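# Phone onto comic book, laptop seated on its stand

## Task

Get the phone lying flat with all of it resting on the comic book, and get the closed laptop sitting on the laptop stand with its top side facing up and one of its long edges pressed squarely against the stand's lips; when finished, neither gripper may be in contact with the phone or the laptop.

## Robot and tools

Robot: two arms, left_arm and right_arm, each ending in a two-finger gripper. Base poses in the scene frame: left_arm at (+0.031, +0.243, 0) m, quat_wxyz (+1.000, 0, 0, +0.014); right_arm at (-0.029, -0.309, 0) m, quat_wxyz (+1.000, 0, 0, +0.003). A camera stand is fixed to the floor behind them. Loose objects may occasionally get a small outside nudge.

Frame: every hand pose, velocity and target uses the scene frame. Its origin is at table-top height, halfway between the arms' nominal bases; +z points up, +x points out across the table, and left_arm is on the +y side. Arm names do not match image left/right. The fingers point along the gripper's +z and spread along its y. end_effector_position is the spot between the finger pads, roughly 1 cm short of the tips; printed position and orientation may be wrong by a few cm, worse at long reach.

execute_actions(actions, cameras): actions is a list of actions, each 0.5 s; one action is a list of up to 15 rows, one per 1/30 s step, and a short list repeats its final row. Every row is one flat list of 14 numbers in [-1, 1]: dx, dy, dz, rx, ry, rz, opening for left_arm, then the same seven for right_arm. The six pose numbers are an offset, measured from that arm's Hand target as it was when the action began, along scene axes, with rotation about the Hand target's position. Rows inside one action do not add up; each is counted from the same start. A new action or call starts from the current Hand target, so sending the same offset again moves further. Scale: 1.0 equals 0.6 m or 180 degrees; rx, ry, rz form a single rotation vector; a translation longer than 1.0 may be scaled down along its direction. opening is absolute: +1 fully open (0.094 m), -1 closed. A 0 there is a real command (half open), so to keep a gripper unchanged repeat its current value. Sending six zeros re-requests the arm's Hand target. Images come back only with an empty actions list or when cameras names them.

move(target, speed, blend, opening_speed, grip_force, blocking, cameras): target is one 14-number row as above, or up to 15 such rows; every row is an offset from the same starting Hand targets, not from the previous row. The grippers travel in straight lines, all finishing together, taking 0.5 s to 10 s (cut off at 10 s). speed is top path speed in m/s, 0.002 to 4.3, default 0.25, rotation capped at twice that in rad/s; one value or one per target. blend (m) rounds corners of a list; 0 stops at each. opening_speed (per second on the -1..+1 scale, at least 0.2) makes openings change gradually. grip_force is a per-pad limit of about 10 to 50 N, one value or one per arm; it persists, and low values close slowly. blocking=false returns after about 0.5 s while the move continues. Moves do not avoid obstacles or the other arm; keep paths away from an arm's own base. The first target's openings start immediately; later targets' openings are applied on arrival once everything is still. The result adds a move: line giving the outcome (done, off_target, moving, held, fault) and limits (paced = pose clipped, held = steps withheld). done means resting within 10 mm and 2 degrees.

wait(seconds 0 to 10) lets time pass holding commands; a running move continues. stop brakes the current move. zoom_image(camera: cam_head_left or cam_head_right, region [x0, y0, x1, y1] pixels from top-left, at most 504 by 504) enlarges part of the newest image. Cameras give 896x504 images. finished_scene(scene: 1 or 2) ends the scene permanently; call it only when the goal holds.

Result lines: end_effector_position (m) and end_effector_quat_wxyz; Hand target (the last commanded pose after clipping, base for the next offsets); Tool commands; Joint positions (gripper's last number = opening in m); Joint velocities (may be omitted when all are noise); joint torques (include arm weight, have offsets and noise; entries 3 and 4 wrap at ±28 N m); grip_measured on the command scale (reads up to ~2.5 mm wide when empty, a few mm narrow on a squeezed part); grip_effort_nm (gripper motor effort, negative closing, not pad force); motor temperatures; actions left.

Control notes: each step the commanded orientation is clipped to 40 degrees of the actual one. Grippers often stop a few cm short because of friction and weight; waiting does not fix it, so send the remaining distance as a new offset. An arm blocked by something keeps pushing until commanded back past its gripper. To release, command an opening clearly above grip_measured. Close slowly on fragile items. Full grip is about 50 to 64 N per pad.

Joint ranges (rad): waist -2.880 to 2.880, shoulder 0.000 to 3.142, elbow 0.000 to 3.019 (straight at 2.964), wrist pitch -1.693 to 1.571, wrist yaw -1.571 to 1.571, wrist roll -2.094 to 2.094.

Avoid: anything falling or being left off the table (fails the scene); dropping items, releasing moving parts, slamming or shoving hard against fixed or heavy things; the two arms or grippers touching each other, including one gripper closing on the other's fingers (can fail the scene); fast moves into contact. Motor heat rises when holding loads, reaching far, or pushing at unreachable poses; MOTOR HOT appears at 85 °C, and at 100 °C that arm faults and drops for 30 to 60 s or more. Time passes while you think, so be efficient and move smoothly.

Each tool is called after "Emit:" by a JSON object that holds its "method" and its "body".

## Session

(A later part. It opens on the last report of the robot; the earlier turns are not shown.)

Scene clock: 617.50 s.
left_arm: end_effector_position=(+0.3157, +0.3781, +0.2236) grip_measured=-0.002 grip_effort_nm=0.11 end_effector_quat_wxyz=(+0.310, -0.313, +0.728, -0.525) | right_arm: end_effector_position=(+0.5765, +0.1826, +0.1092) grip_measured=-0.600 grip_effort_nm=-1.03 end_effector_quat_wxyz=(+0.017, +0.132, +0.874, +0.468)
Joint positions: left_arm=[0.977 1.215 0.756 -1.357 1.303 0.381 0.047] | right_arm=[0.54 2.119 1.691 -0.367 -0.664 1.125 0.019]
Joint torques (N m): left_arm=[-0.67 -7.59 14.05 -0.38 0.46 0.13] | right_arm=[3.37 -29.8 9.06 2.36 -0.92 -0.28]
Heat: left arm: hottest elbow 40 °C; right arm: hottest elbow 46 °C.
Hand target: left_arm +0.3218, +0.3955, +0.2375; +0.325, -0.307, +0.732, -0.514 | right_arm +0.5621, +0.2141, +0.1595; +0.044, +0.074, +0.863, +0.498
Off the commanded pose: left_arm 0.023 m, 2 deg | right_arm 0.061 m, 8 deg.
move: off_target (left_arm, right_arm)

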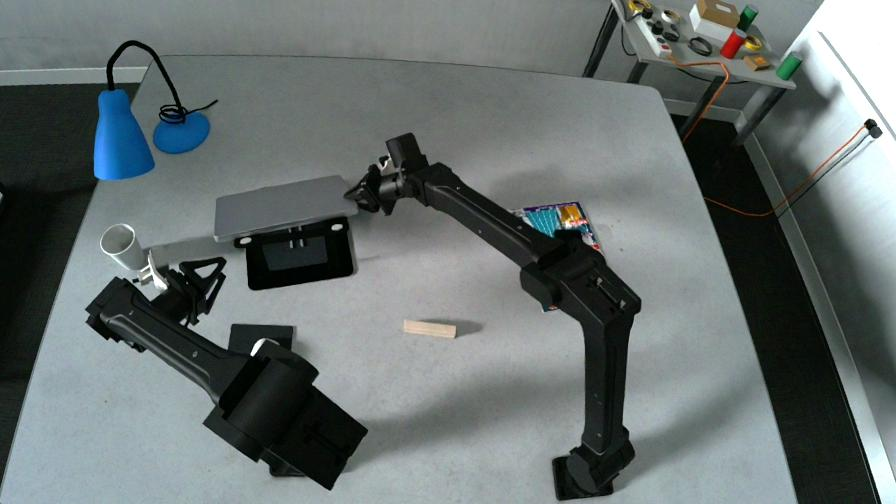

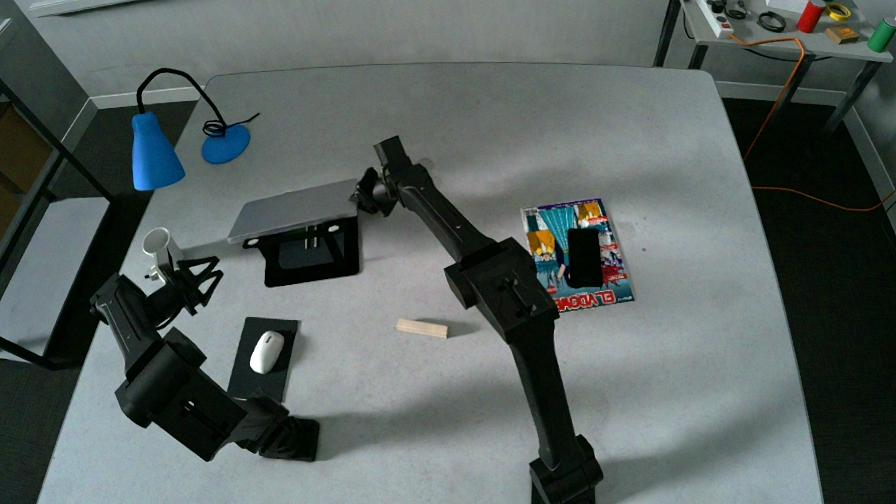

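Emit:
{"method": "move", "body": {"target": [[0,0,0,0,0,0,0.0,0.0,0.0,0.03,0,0,0,-0.85],[0,0,0,0,0,0,0.0,-0.075,-0.03,0.03,0,0,-0.01,-0.85]], "cameras": ["all"], "speed": 0.07}}

Emit:
{"method": "zoom_image", "body": {"camera": "cam_head_left", "region": [200, 130, 450, 310]}}

Emit:
{"method": "zoom_image", "body": {"camera": "cam_head_right", "region": [200, 130, 450, 310]}}

Scene clock: 623.53 s.
left_arm: end_effector_position=(+0.3157, +0.3781, +0.2236) grip_measured=-0.002 grip_effort_nm=0.11 end_effector_quat_wxyz=(+0.310, -0.313, +0.728, -0.525) | right_arm: end_effector_position=(+0.5429, +0.1719, +0.1247) grip_measured=-0.614 grip_effort_nm=-1.03 end_effector_quat_wxyz=(+0.029, +0.157, +0.869, +0.468)
Joint positions: left_arm=[0.977 1.215 0.756 -1.357 1.303 0.381 0.047] | right_arm=[0.561 2.003 1.532 -0.283 -0.61 1.196 0.018]
Joint torques (N m): left_arm=[-0.44 -7.36 13.75 -0.27 0.47 0.18] | right_arm=[3.43 -30.04 7.6 1.85 -1.15 -0.51]
Heat: left arm: hottest elbow 40 °C; right arm: hottest shoulder 46 °C.
Hand target: left_arm +0.3218, +0.3955, +0.2375; +0.325, -0.307, +0.732, -0.514 | right_arm +0.5171, +0.1962, +0.1776; +0.051, +0.088, +0.862, +0.497
Off the commanded pose: left_arm 0.023 m, 2 deg | right_arm 0.064 m, 9 deg.
move: off_target (left_arm, right_arm)

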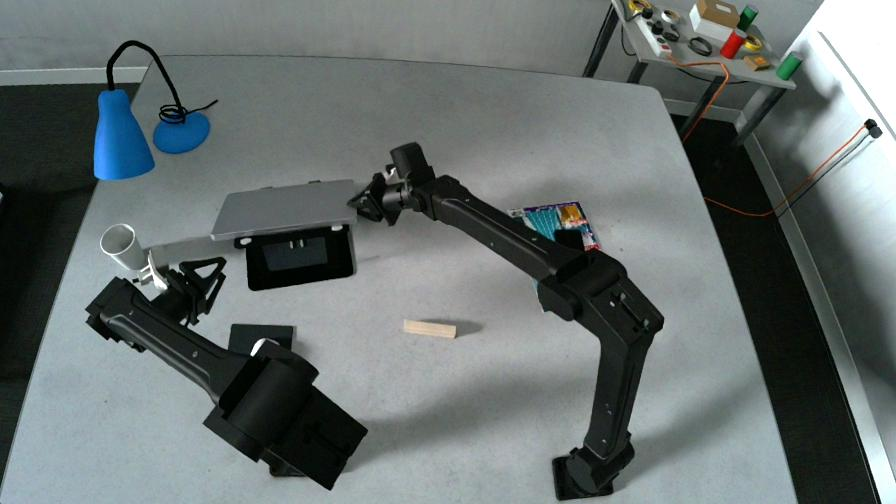

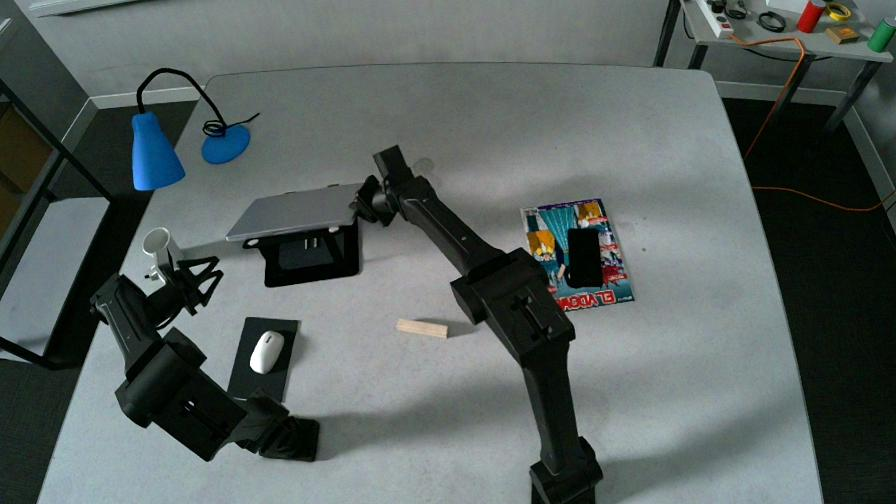

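Scaled by 2.016.

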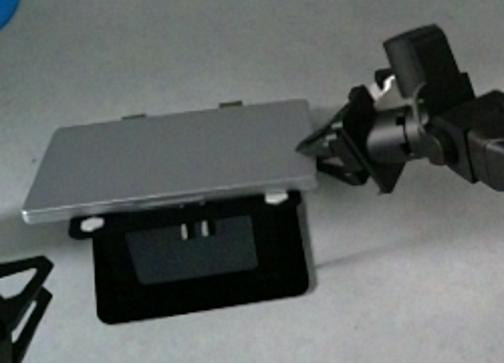

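Scaled by 2.016.

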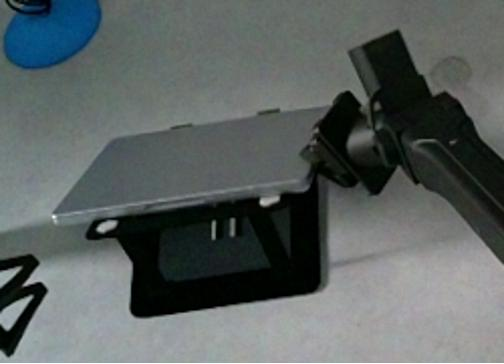

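Emit:
{"method": "move", "body": {"target": [[0,0,0,0,0,0,0.0,-0.025,-0.02,0.0,0,0,0,-0.85],[0,0,0,0,0,0,0.0,-0.02,-0.035,-0.075,0,0,0.01,-0.85]], "cameras": ["all"], "speed": 0.06}}

Emit:
{"method": "zoom_image", "body": {"camera": "cam_head_left", "region": [200, 130, 450, 310]}}

Emit:
{"method": "zoom_image", "body": {"camera": "cam_head_right", "region": [200, 130, 450, 310]}}

Scene clock: 630.63 s.
left_arm: end_effector_position=(+0.3157, +0.3781, +0.2236) grip_measured=-0.002 grip_effort_nm=0.11 end_effector_quat_wxyz=(+0.310, -0.313, +0.728, -0.525) | right_arm: end_effector_position=(+0.5224, +0.1628, +0.1229) grip_measured=-0.616 grip_effort_nm=-1.03 end_effector_quat_wxyz=(+0.030, +0.142, +0.862, +0.486)
Joint positions: left_arm=[0.977 1.215 0.756 -1.357 1.303 0.381 0.047] | right_arm=[0.56 1.957 1.429 -0.188 -0.641 1.191 0.018]
Joint torques (N m): left_arm=[-0.62 -6.59 14.01 -0.49 0.49 0.23] | right_arm=[1.96 -24.64 6.93 1.89 -1.41 -0.84]
Heat: left arm: hottest elbow 40 °C; right arm: hottest shoulder 47 °C.
Hand target: left_arm +0.3218, +0.3955, +0.2375; +0.325, -0.307, +0.732, -0.514 | right_arm +0.5052, +0.1752, +0.1326; +0.044, +0.074, +0.863, +0.498
Off the commanded pose: left_arm 0.023 m, 2 deg | right_arm 0.023 m, 8 deg.
move: off_target (left_arm, right_arm)

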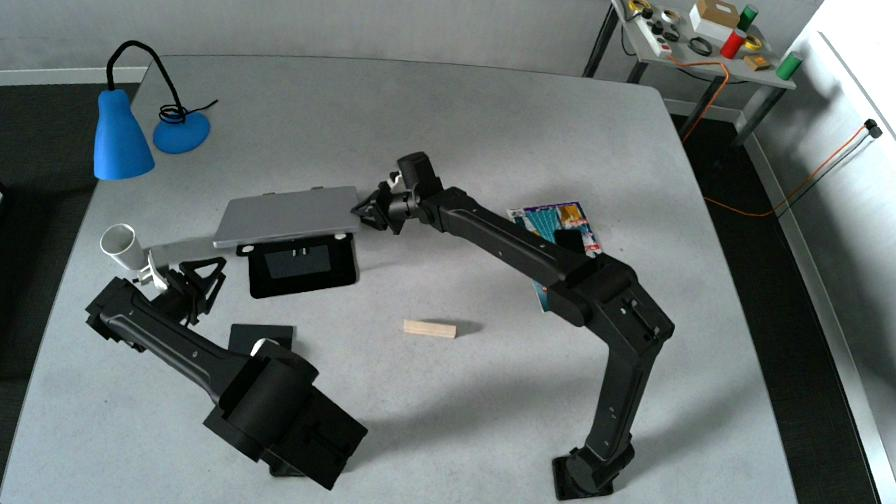

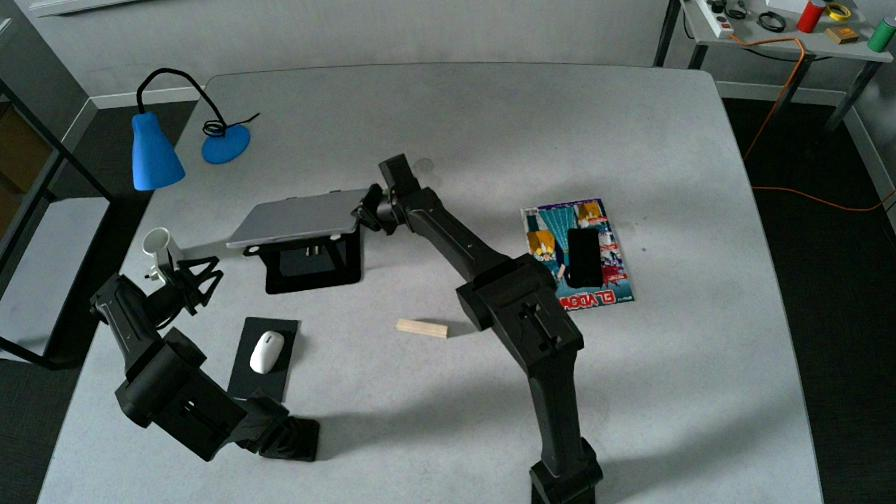

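Scaled by 2.016.

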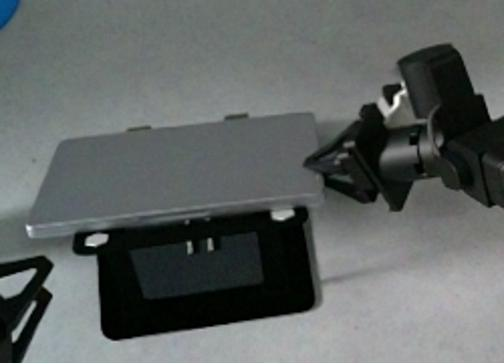

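Scaled by 2.016.

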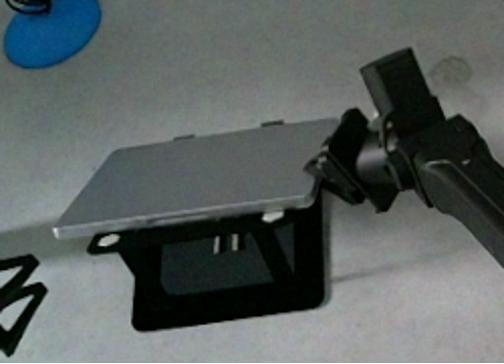

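Emit:
{"method": "move", "body": {"target": [[0,0,0,0,0,0,0.0,0.0,-0.01,-0.02,0,0,0,-0.85],[0,0,0,0,0,0,0.0,0.0,-0.01,-0.02,0,0,0,-0.2],[0,0,0,0,0,0,0.0,0.0,-0.18,0.06,0,0,0,-0.2]], "cameras": ["all"], "speed": 0.08, "opening_speed": 0.3}}

Emit:
{"method": "zoom_image", "body": {"camera": "cam_head_left", "region": [200, 170, 380, 310]}}

Emit:
{"method": "zoom_image", "body": {"camera": "cam_head_right", "region": [200, 170, 380, 310]}}

Scene clock: 639.27 s.
left_arm: end_effector_position=(+0.3157, +0.3781, +0.2236) grip_measured=-0.002 grip_effort_nm=0.11 end_effector_quat_wxyz=(+0.310, -0.313, +0.728, -0.525) | right_arm: end_effector_position=(+0.5083, +0.0747, +0.1649) grip_measured=-0.201 grip_effort_nm=0.06 end_effector_quat_wxyz=(+0.042, +0.073, +0.863, +0.499)
Joint positions: left_arm=[0.977 1.215 0.756 -1.357 1.303 0.381 0.047] | right_arm=[0.427 1.8 1.312 -0.305 -0.796 0.941 0.038]
Joint torques (N m): left_arm=[-0.26 -6.89 13.83 -0.25 0.48 0.11] | right_arm=[0.03 -22.71 7.36 0.77 -0.34 0.01]
Heat: left arm: hottest elbow 40 °C; right arm: hottest shoulder 45 °C.
Hand target: left_arm +0.3218, +0.3955, +0.2375; +0.325, -0.307, +0.732, -0.514 | right_arm +0.5051, +0.0671, +0.1685; +0.044, +0.074, +0.863, +0.498
Off the commanded pose: left_arm 0.023 m, 2 deg | right_arm 0.009 m, 0 deg.
move: off_target (left_arm); target 2's new opening was sent with right_arm's hand 0.018 m and 7 deg from that target

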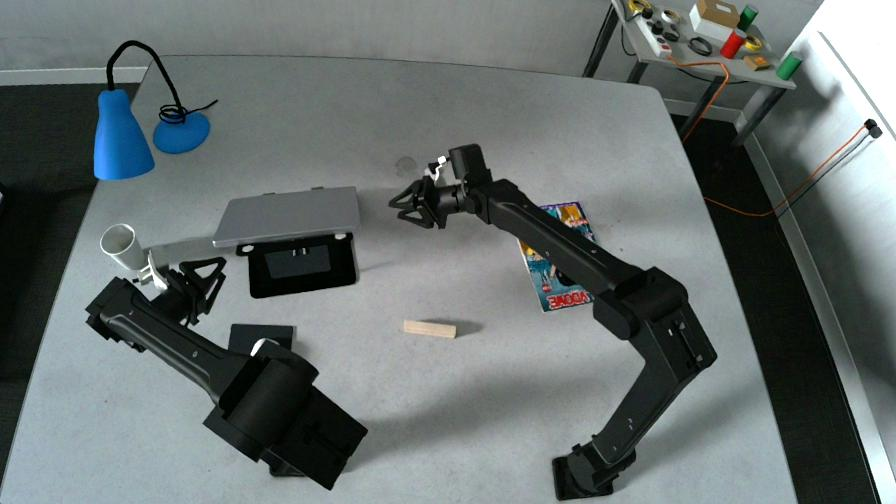

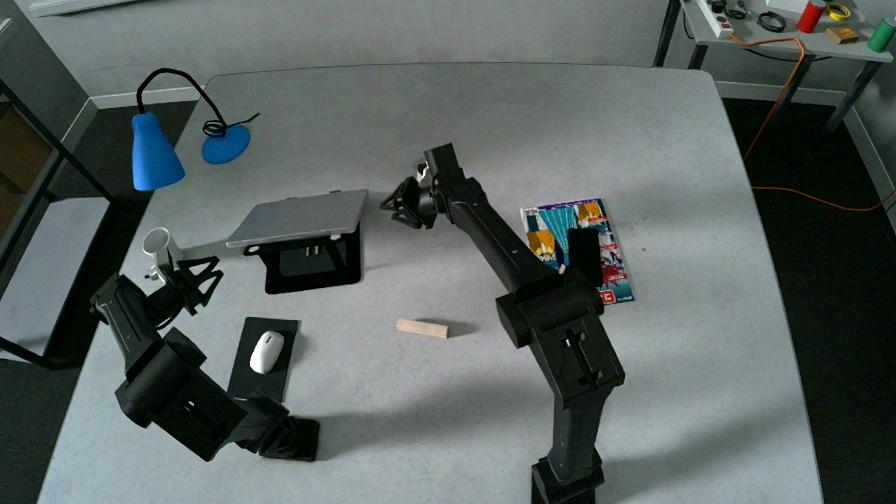

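Scaled by 2.800.

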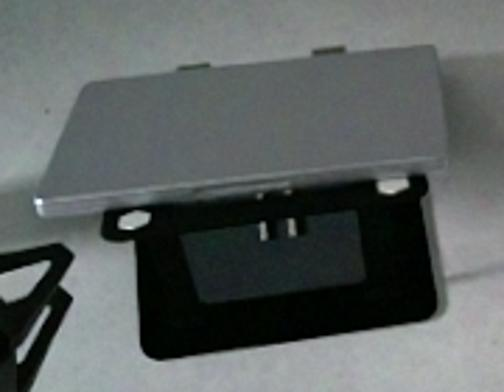

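Scaled by 2.800.

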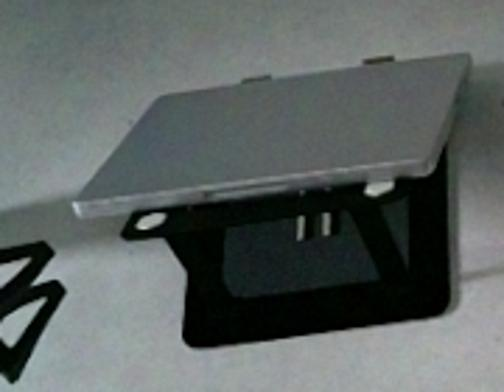

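Emit:
{"method": "move", "body": {"target": [[-0.2,0.12,0.12,0,0,0,0.0,-0.2085,0.12,0.1,-0.07,0.05,-0.279,-0.9],[-0.2,0.12,0.12,0,0,0,0.0,-0.18,0.42,0.04,-0.07,0.05,-0.279,-0.98],[-0.2,0.12,0.12,0,0,0,0.0,-0.15,0.43,-0.035,-0.07,0.05,-0.279,-0.98]], "cameras": ["all"], "speed": [0.25,0.2,0.1]}}

Emit:
{"method": "zoom_image", "body": {"camera": "cam_head_left", "region": [200, 170, 380, 310]}}

Emit:
{"method": "zoom_image", "body": {"camera": "cam_head_right", "region": [200, 170, 380, 310]}}

Scene clock: 654.10 s.
left_arm: end_effector_position=(+0.2062, +0.4545, +0.2829) grip_measured=-0.002 grip_effort_nm=0.10 end_effector_quat_wxyz=(+0.389, -0.440, +0.719, -0.371) | right_arm: end_effector_position=(+0.3972, +0.3121, +0.1366) grip_measured=-0.978 grip_effort_nm=-0.09 end_effector_quat_wxyz=(+0.190, +0.463, +0.808, +0.312)
Joint positions: left_arm=[1.457 1.041 0.873 -1.669 1.117 0.554 0.047] | right_arm=[1.047 2.004 1.675 -0.572 0.363 1.966 0.001]
Joint torques (N m): left_arm=[-0.09 -7.53 15.95 -0.47 0.44 -0.03] | right_arm=[-0.32 -22.07 12.71 1.54 0.18 0.04]
Heat: left arm: hottest elbow 40 °C; right arm: hottest shoulder 44 °C.
Hand target: left_arm +0.2017, +0.4675, +0.3094; +0.325, -0.307, +0.732, -0.514 | right_arm +0.4150, +0.3252, +0.1475; +0.192, +0.465, +0.799, +0.331
Off the commanded pose: left_arm 0.030 m, 24 deg | right_arm 0.025 m, 2 deg.
joint sent to its limit (left arm) — joint 4 (wrist pitch), lower limit. The joint targets are off in orientation, not in position.
move: off_target (left_arm, right_arm); target 2's new opening was sent with right_arm's hand 0.022 m and 1 deg from that target

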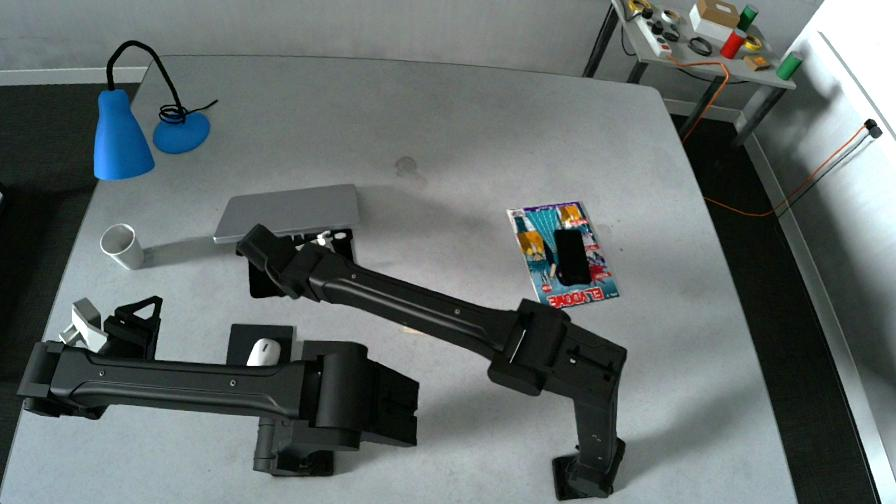

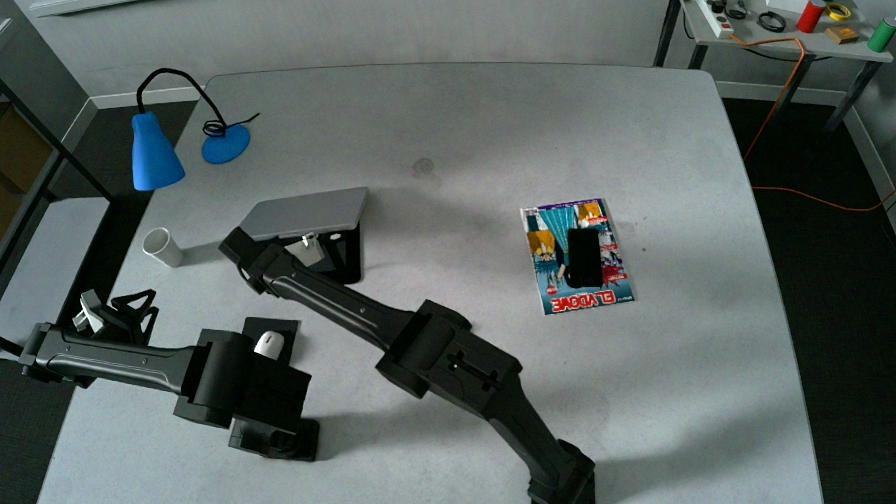

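Scaled by 2.800.

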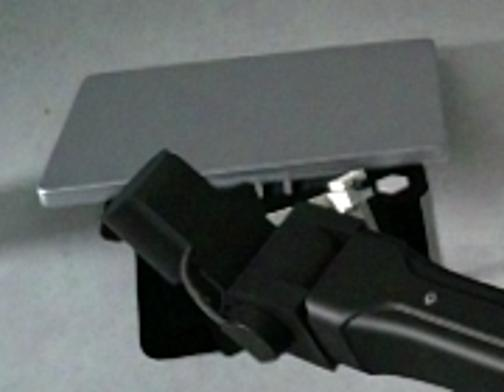

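Scaled by 2.800.

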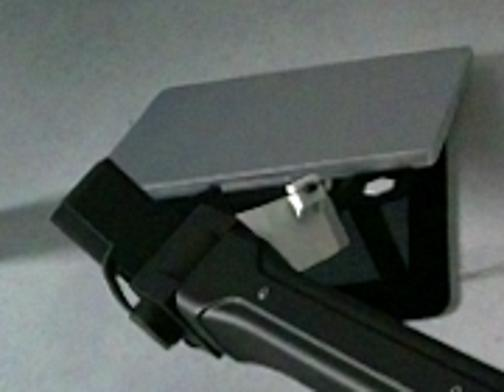

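Emit:
{"method": "move", "body": {"target": [0,0,0,0,0,0,0,0.06,0.02,-0.01,0,0,0,-0.98], "cameras": ["all"], "speed": 0.05}}

Emit:
{"method": "zoom_image", "body": {"camera": "cam_head_left", "region": [200, 170, 380, 310]}}

Emit:
{"method": "zoom_image", "body": {"camera": "cam_head_right", "region": [200, 170, 380, 310]}}

Scene clock: 666.17 s.
left_arm: end_effector_position=(+0.2062, +0.4545, +0.2829) grip_measured=-0.002 grip_effort_nm=0.11 end_effector_quat_wxyz=(+0.389, -0.440, +0.719, -0.371) | right_arm: end_effector_position=(+0.4086, +0.3251, +0.1187) grip_measured=-0.979 grip_effort_nm=-0.07 end_effector_quat_wxyz=(+0.180, +0.456, +0.816, +0.305)
Joint positions: left_arm=[1.457 1.041 0.873 -1.669 1.117 0.554 0.047] | right_arm=[1.036 2.066 1.736 -0.584 0.332 1.947 0.001]
Joint torques (N m): left_arm=[-0.67 -7.65 16.01 -0.58 0.39 -0.03] | right_arm=[-2.2 -22.83 15.54 1.29 0.44 -0.06]
Heat: left arm: hottest elbow 40 °C; right arm: hottest elbow 47 °C.
Hand target: left_arm +0.2017, +0.4675, +0.3094; +0.325, -0.307, +0.732, -0.514 | right_arm +0.4509, +0.3372, +0.1414; +0.192, +0.465, +0.799, +0.330
Off the commanded pose: left_arm 0.030 m, 24 deg | right_arm 0.050 m, 4 deg.
joint sent to its limit (left arm) — joint 4 (wrist pitch), lower limit. The joint targets are off in orientation, not in position.
move: off_target (left_arm, right_arm)

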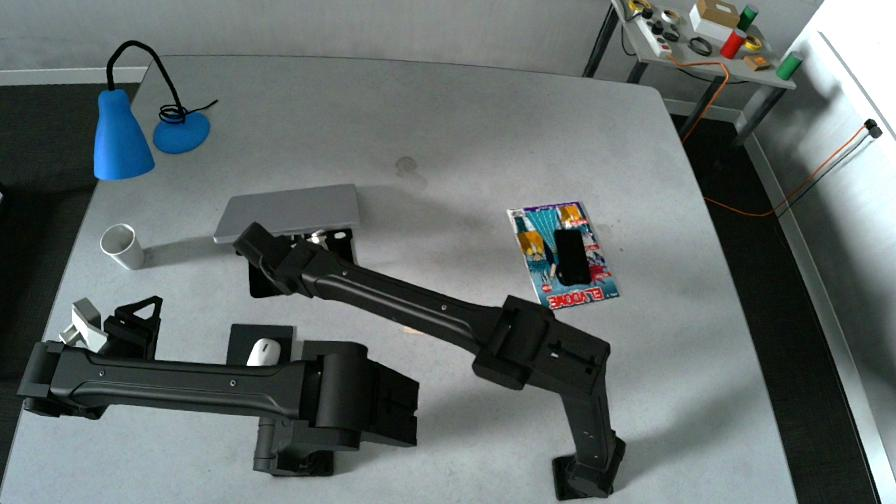

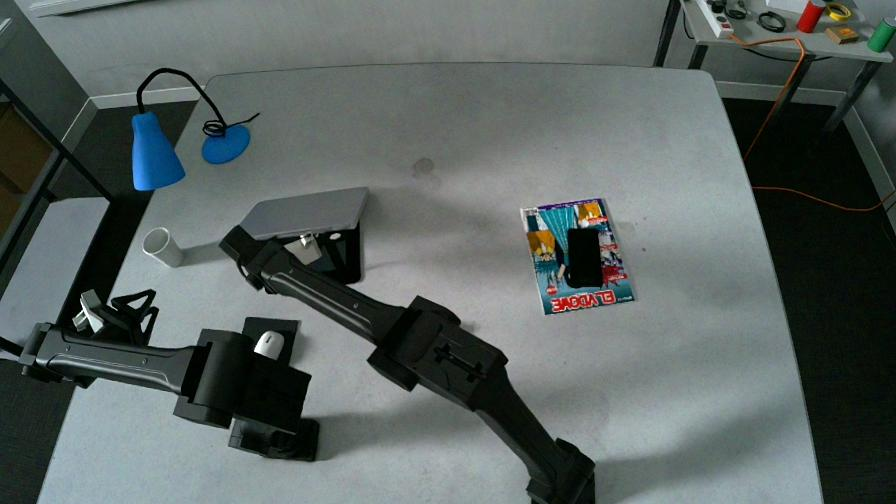

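Scaled by 2.800.

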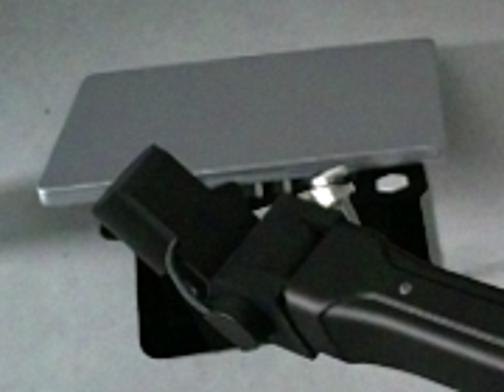

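Scaled by 2.800.

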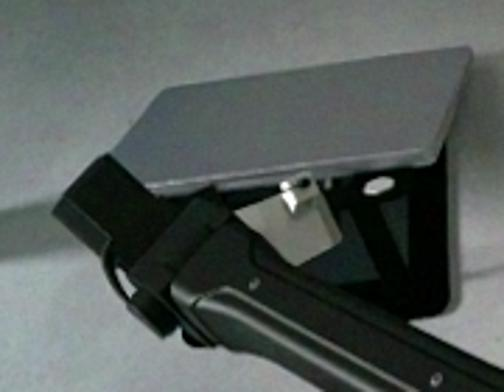

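Emit:
{"method": "move", "body": {"target": [[0,0,0,0,0,0,0,-0.09,-0.04,0.0,0,0,0,-0.98],[0,0,0,0,0,0,0,-0.2,-0.3,0.15,0,0,0,-0.98]], "cameras": ["all"]}}

Emit:
{"method": "zoom_image", "body": {"camera": "cam_head_left", "region": [200, 170, 380, 310]}}

Emit:
{"method": "zoom_image", "body": {"camera": "cam_head_right", "region": [220, 170, 380, 250]}}

Scene clock: 672.70 s.
left_arm: end_effector_position=(+0.2062, +0.4545, +0.2829) grip_measured=-0.002 grip_effort_nm=0.11 end_effector_quat_wxyz=(+0.389, -0.440, +0.719, -0.371) | right_arm: end_effector_position=(+0.3293, +0.1659, +0.2366) grip_measured=-0.979 grip_effort_nm=-0.07 end_effector_quat_wxyz=(+0.190, +0.464, +0.796, +0.340)
Joint positions: left_arm=[1.457 1.041 0.873 -1.669 1.117 0.554 0.047] | right_arm=[1.02 1.502 1.237 -0.569 0.346 1.945 0.001]
Joint torques (N m): left_arm=[0.38 -6.53 16.03 -0.49 0.46 -0.02] | right_arm=[-0.21 -16.5 8.05 0.79 0.16 0.04]
Heat: left arm: hottest elbow 40 °C; right arm: hottest elbow 48 °C.
Hand target: left_arm +0.2017, +0.4675, +0.3094; +0.325, -0.307, +0.732, -0.514 | right_arm +0.3310, +0.1572, +0.2314; +0.192, +0.465, +0.799, +0.331
Off the commanded pose: left_arm 0.030 m, 24 deg | right_arm 0.010 m, 1 deg.
joint sent to its limit (left arm) — joint 4 (wrist pitch), lower limit. The joint targets are off in orientation, not in position.
move: off_target (left_arm)

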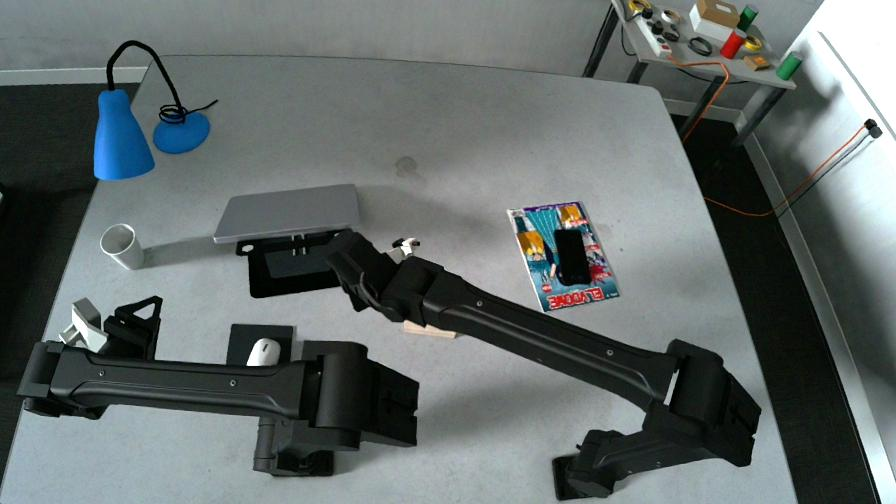

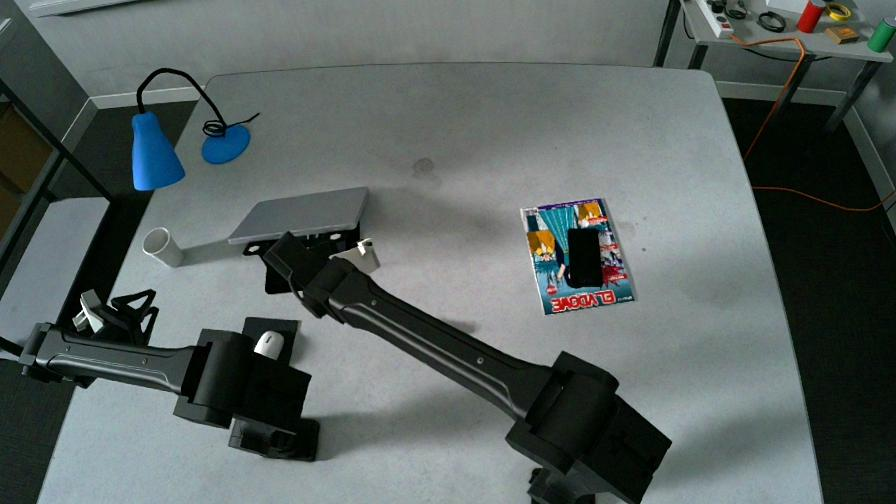

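Scaled by 2.800.

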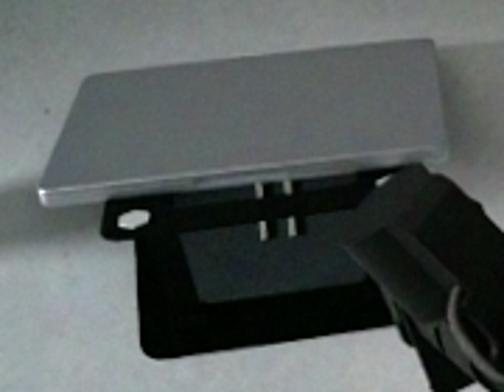

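Scaled by 3.150.

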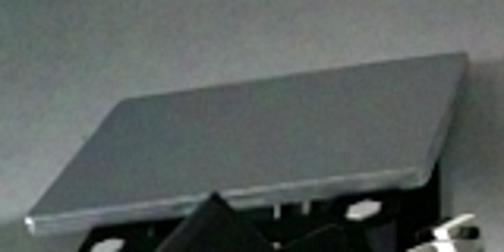

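Emit:
{"method": "finished_scene", "body": {"scene": 1}}

The scene is finished: the task was done.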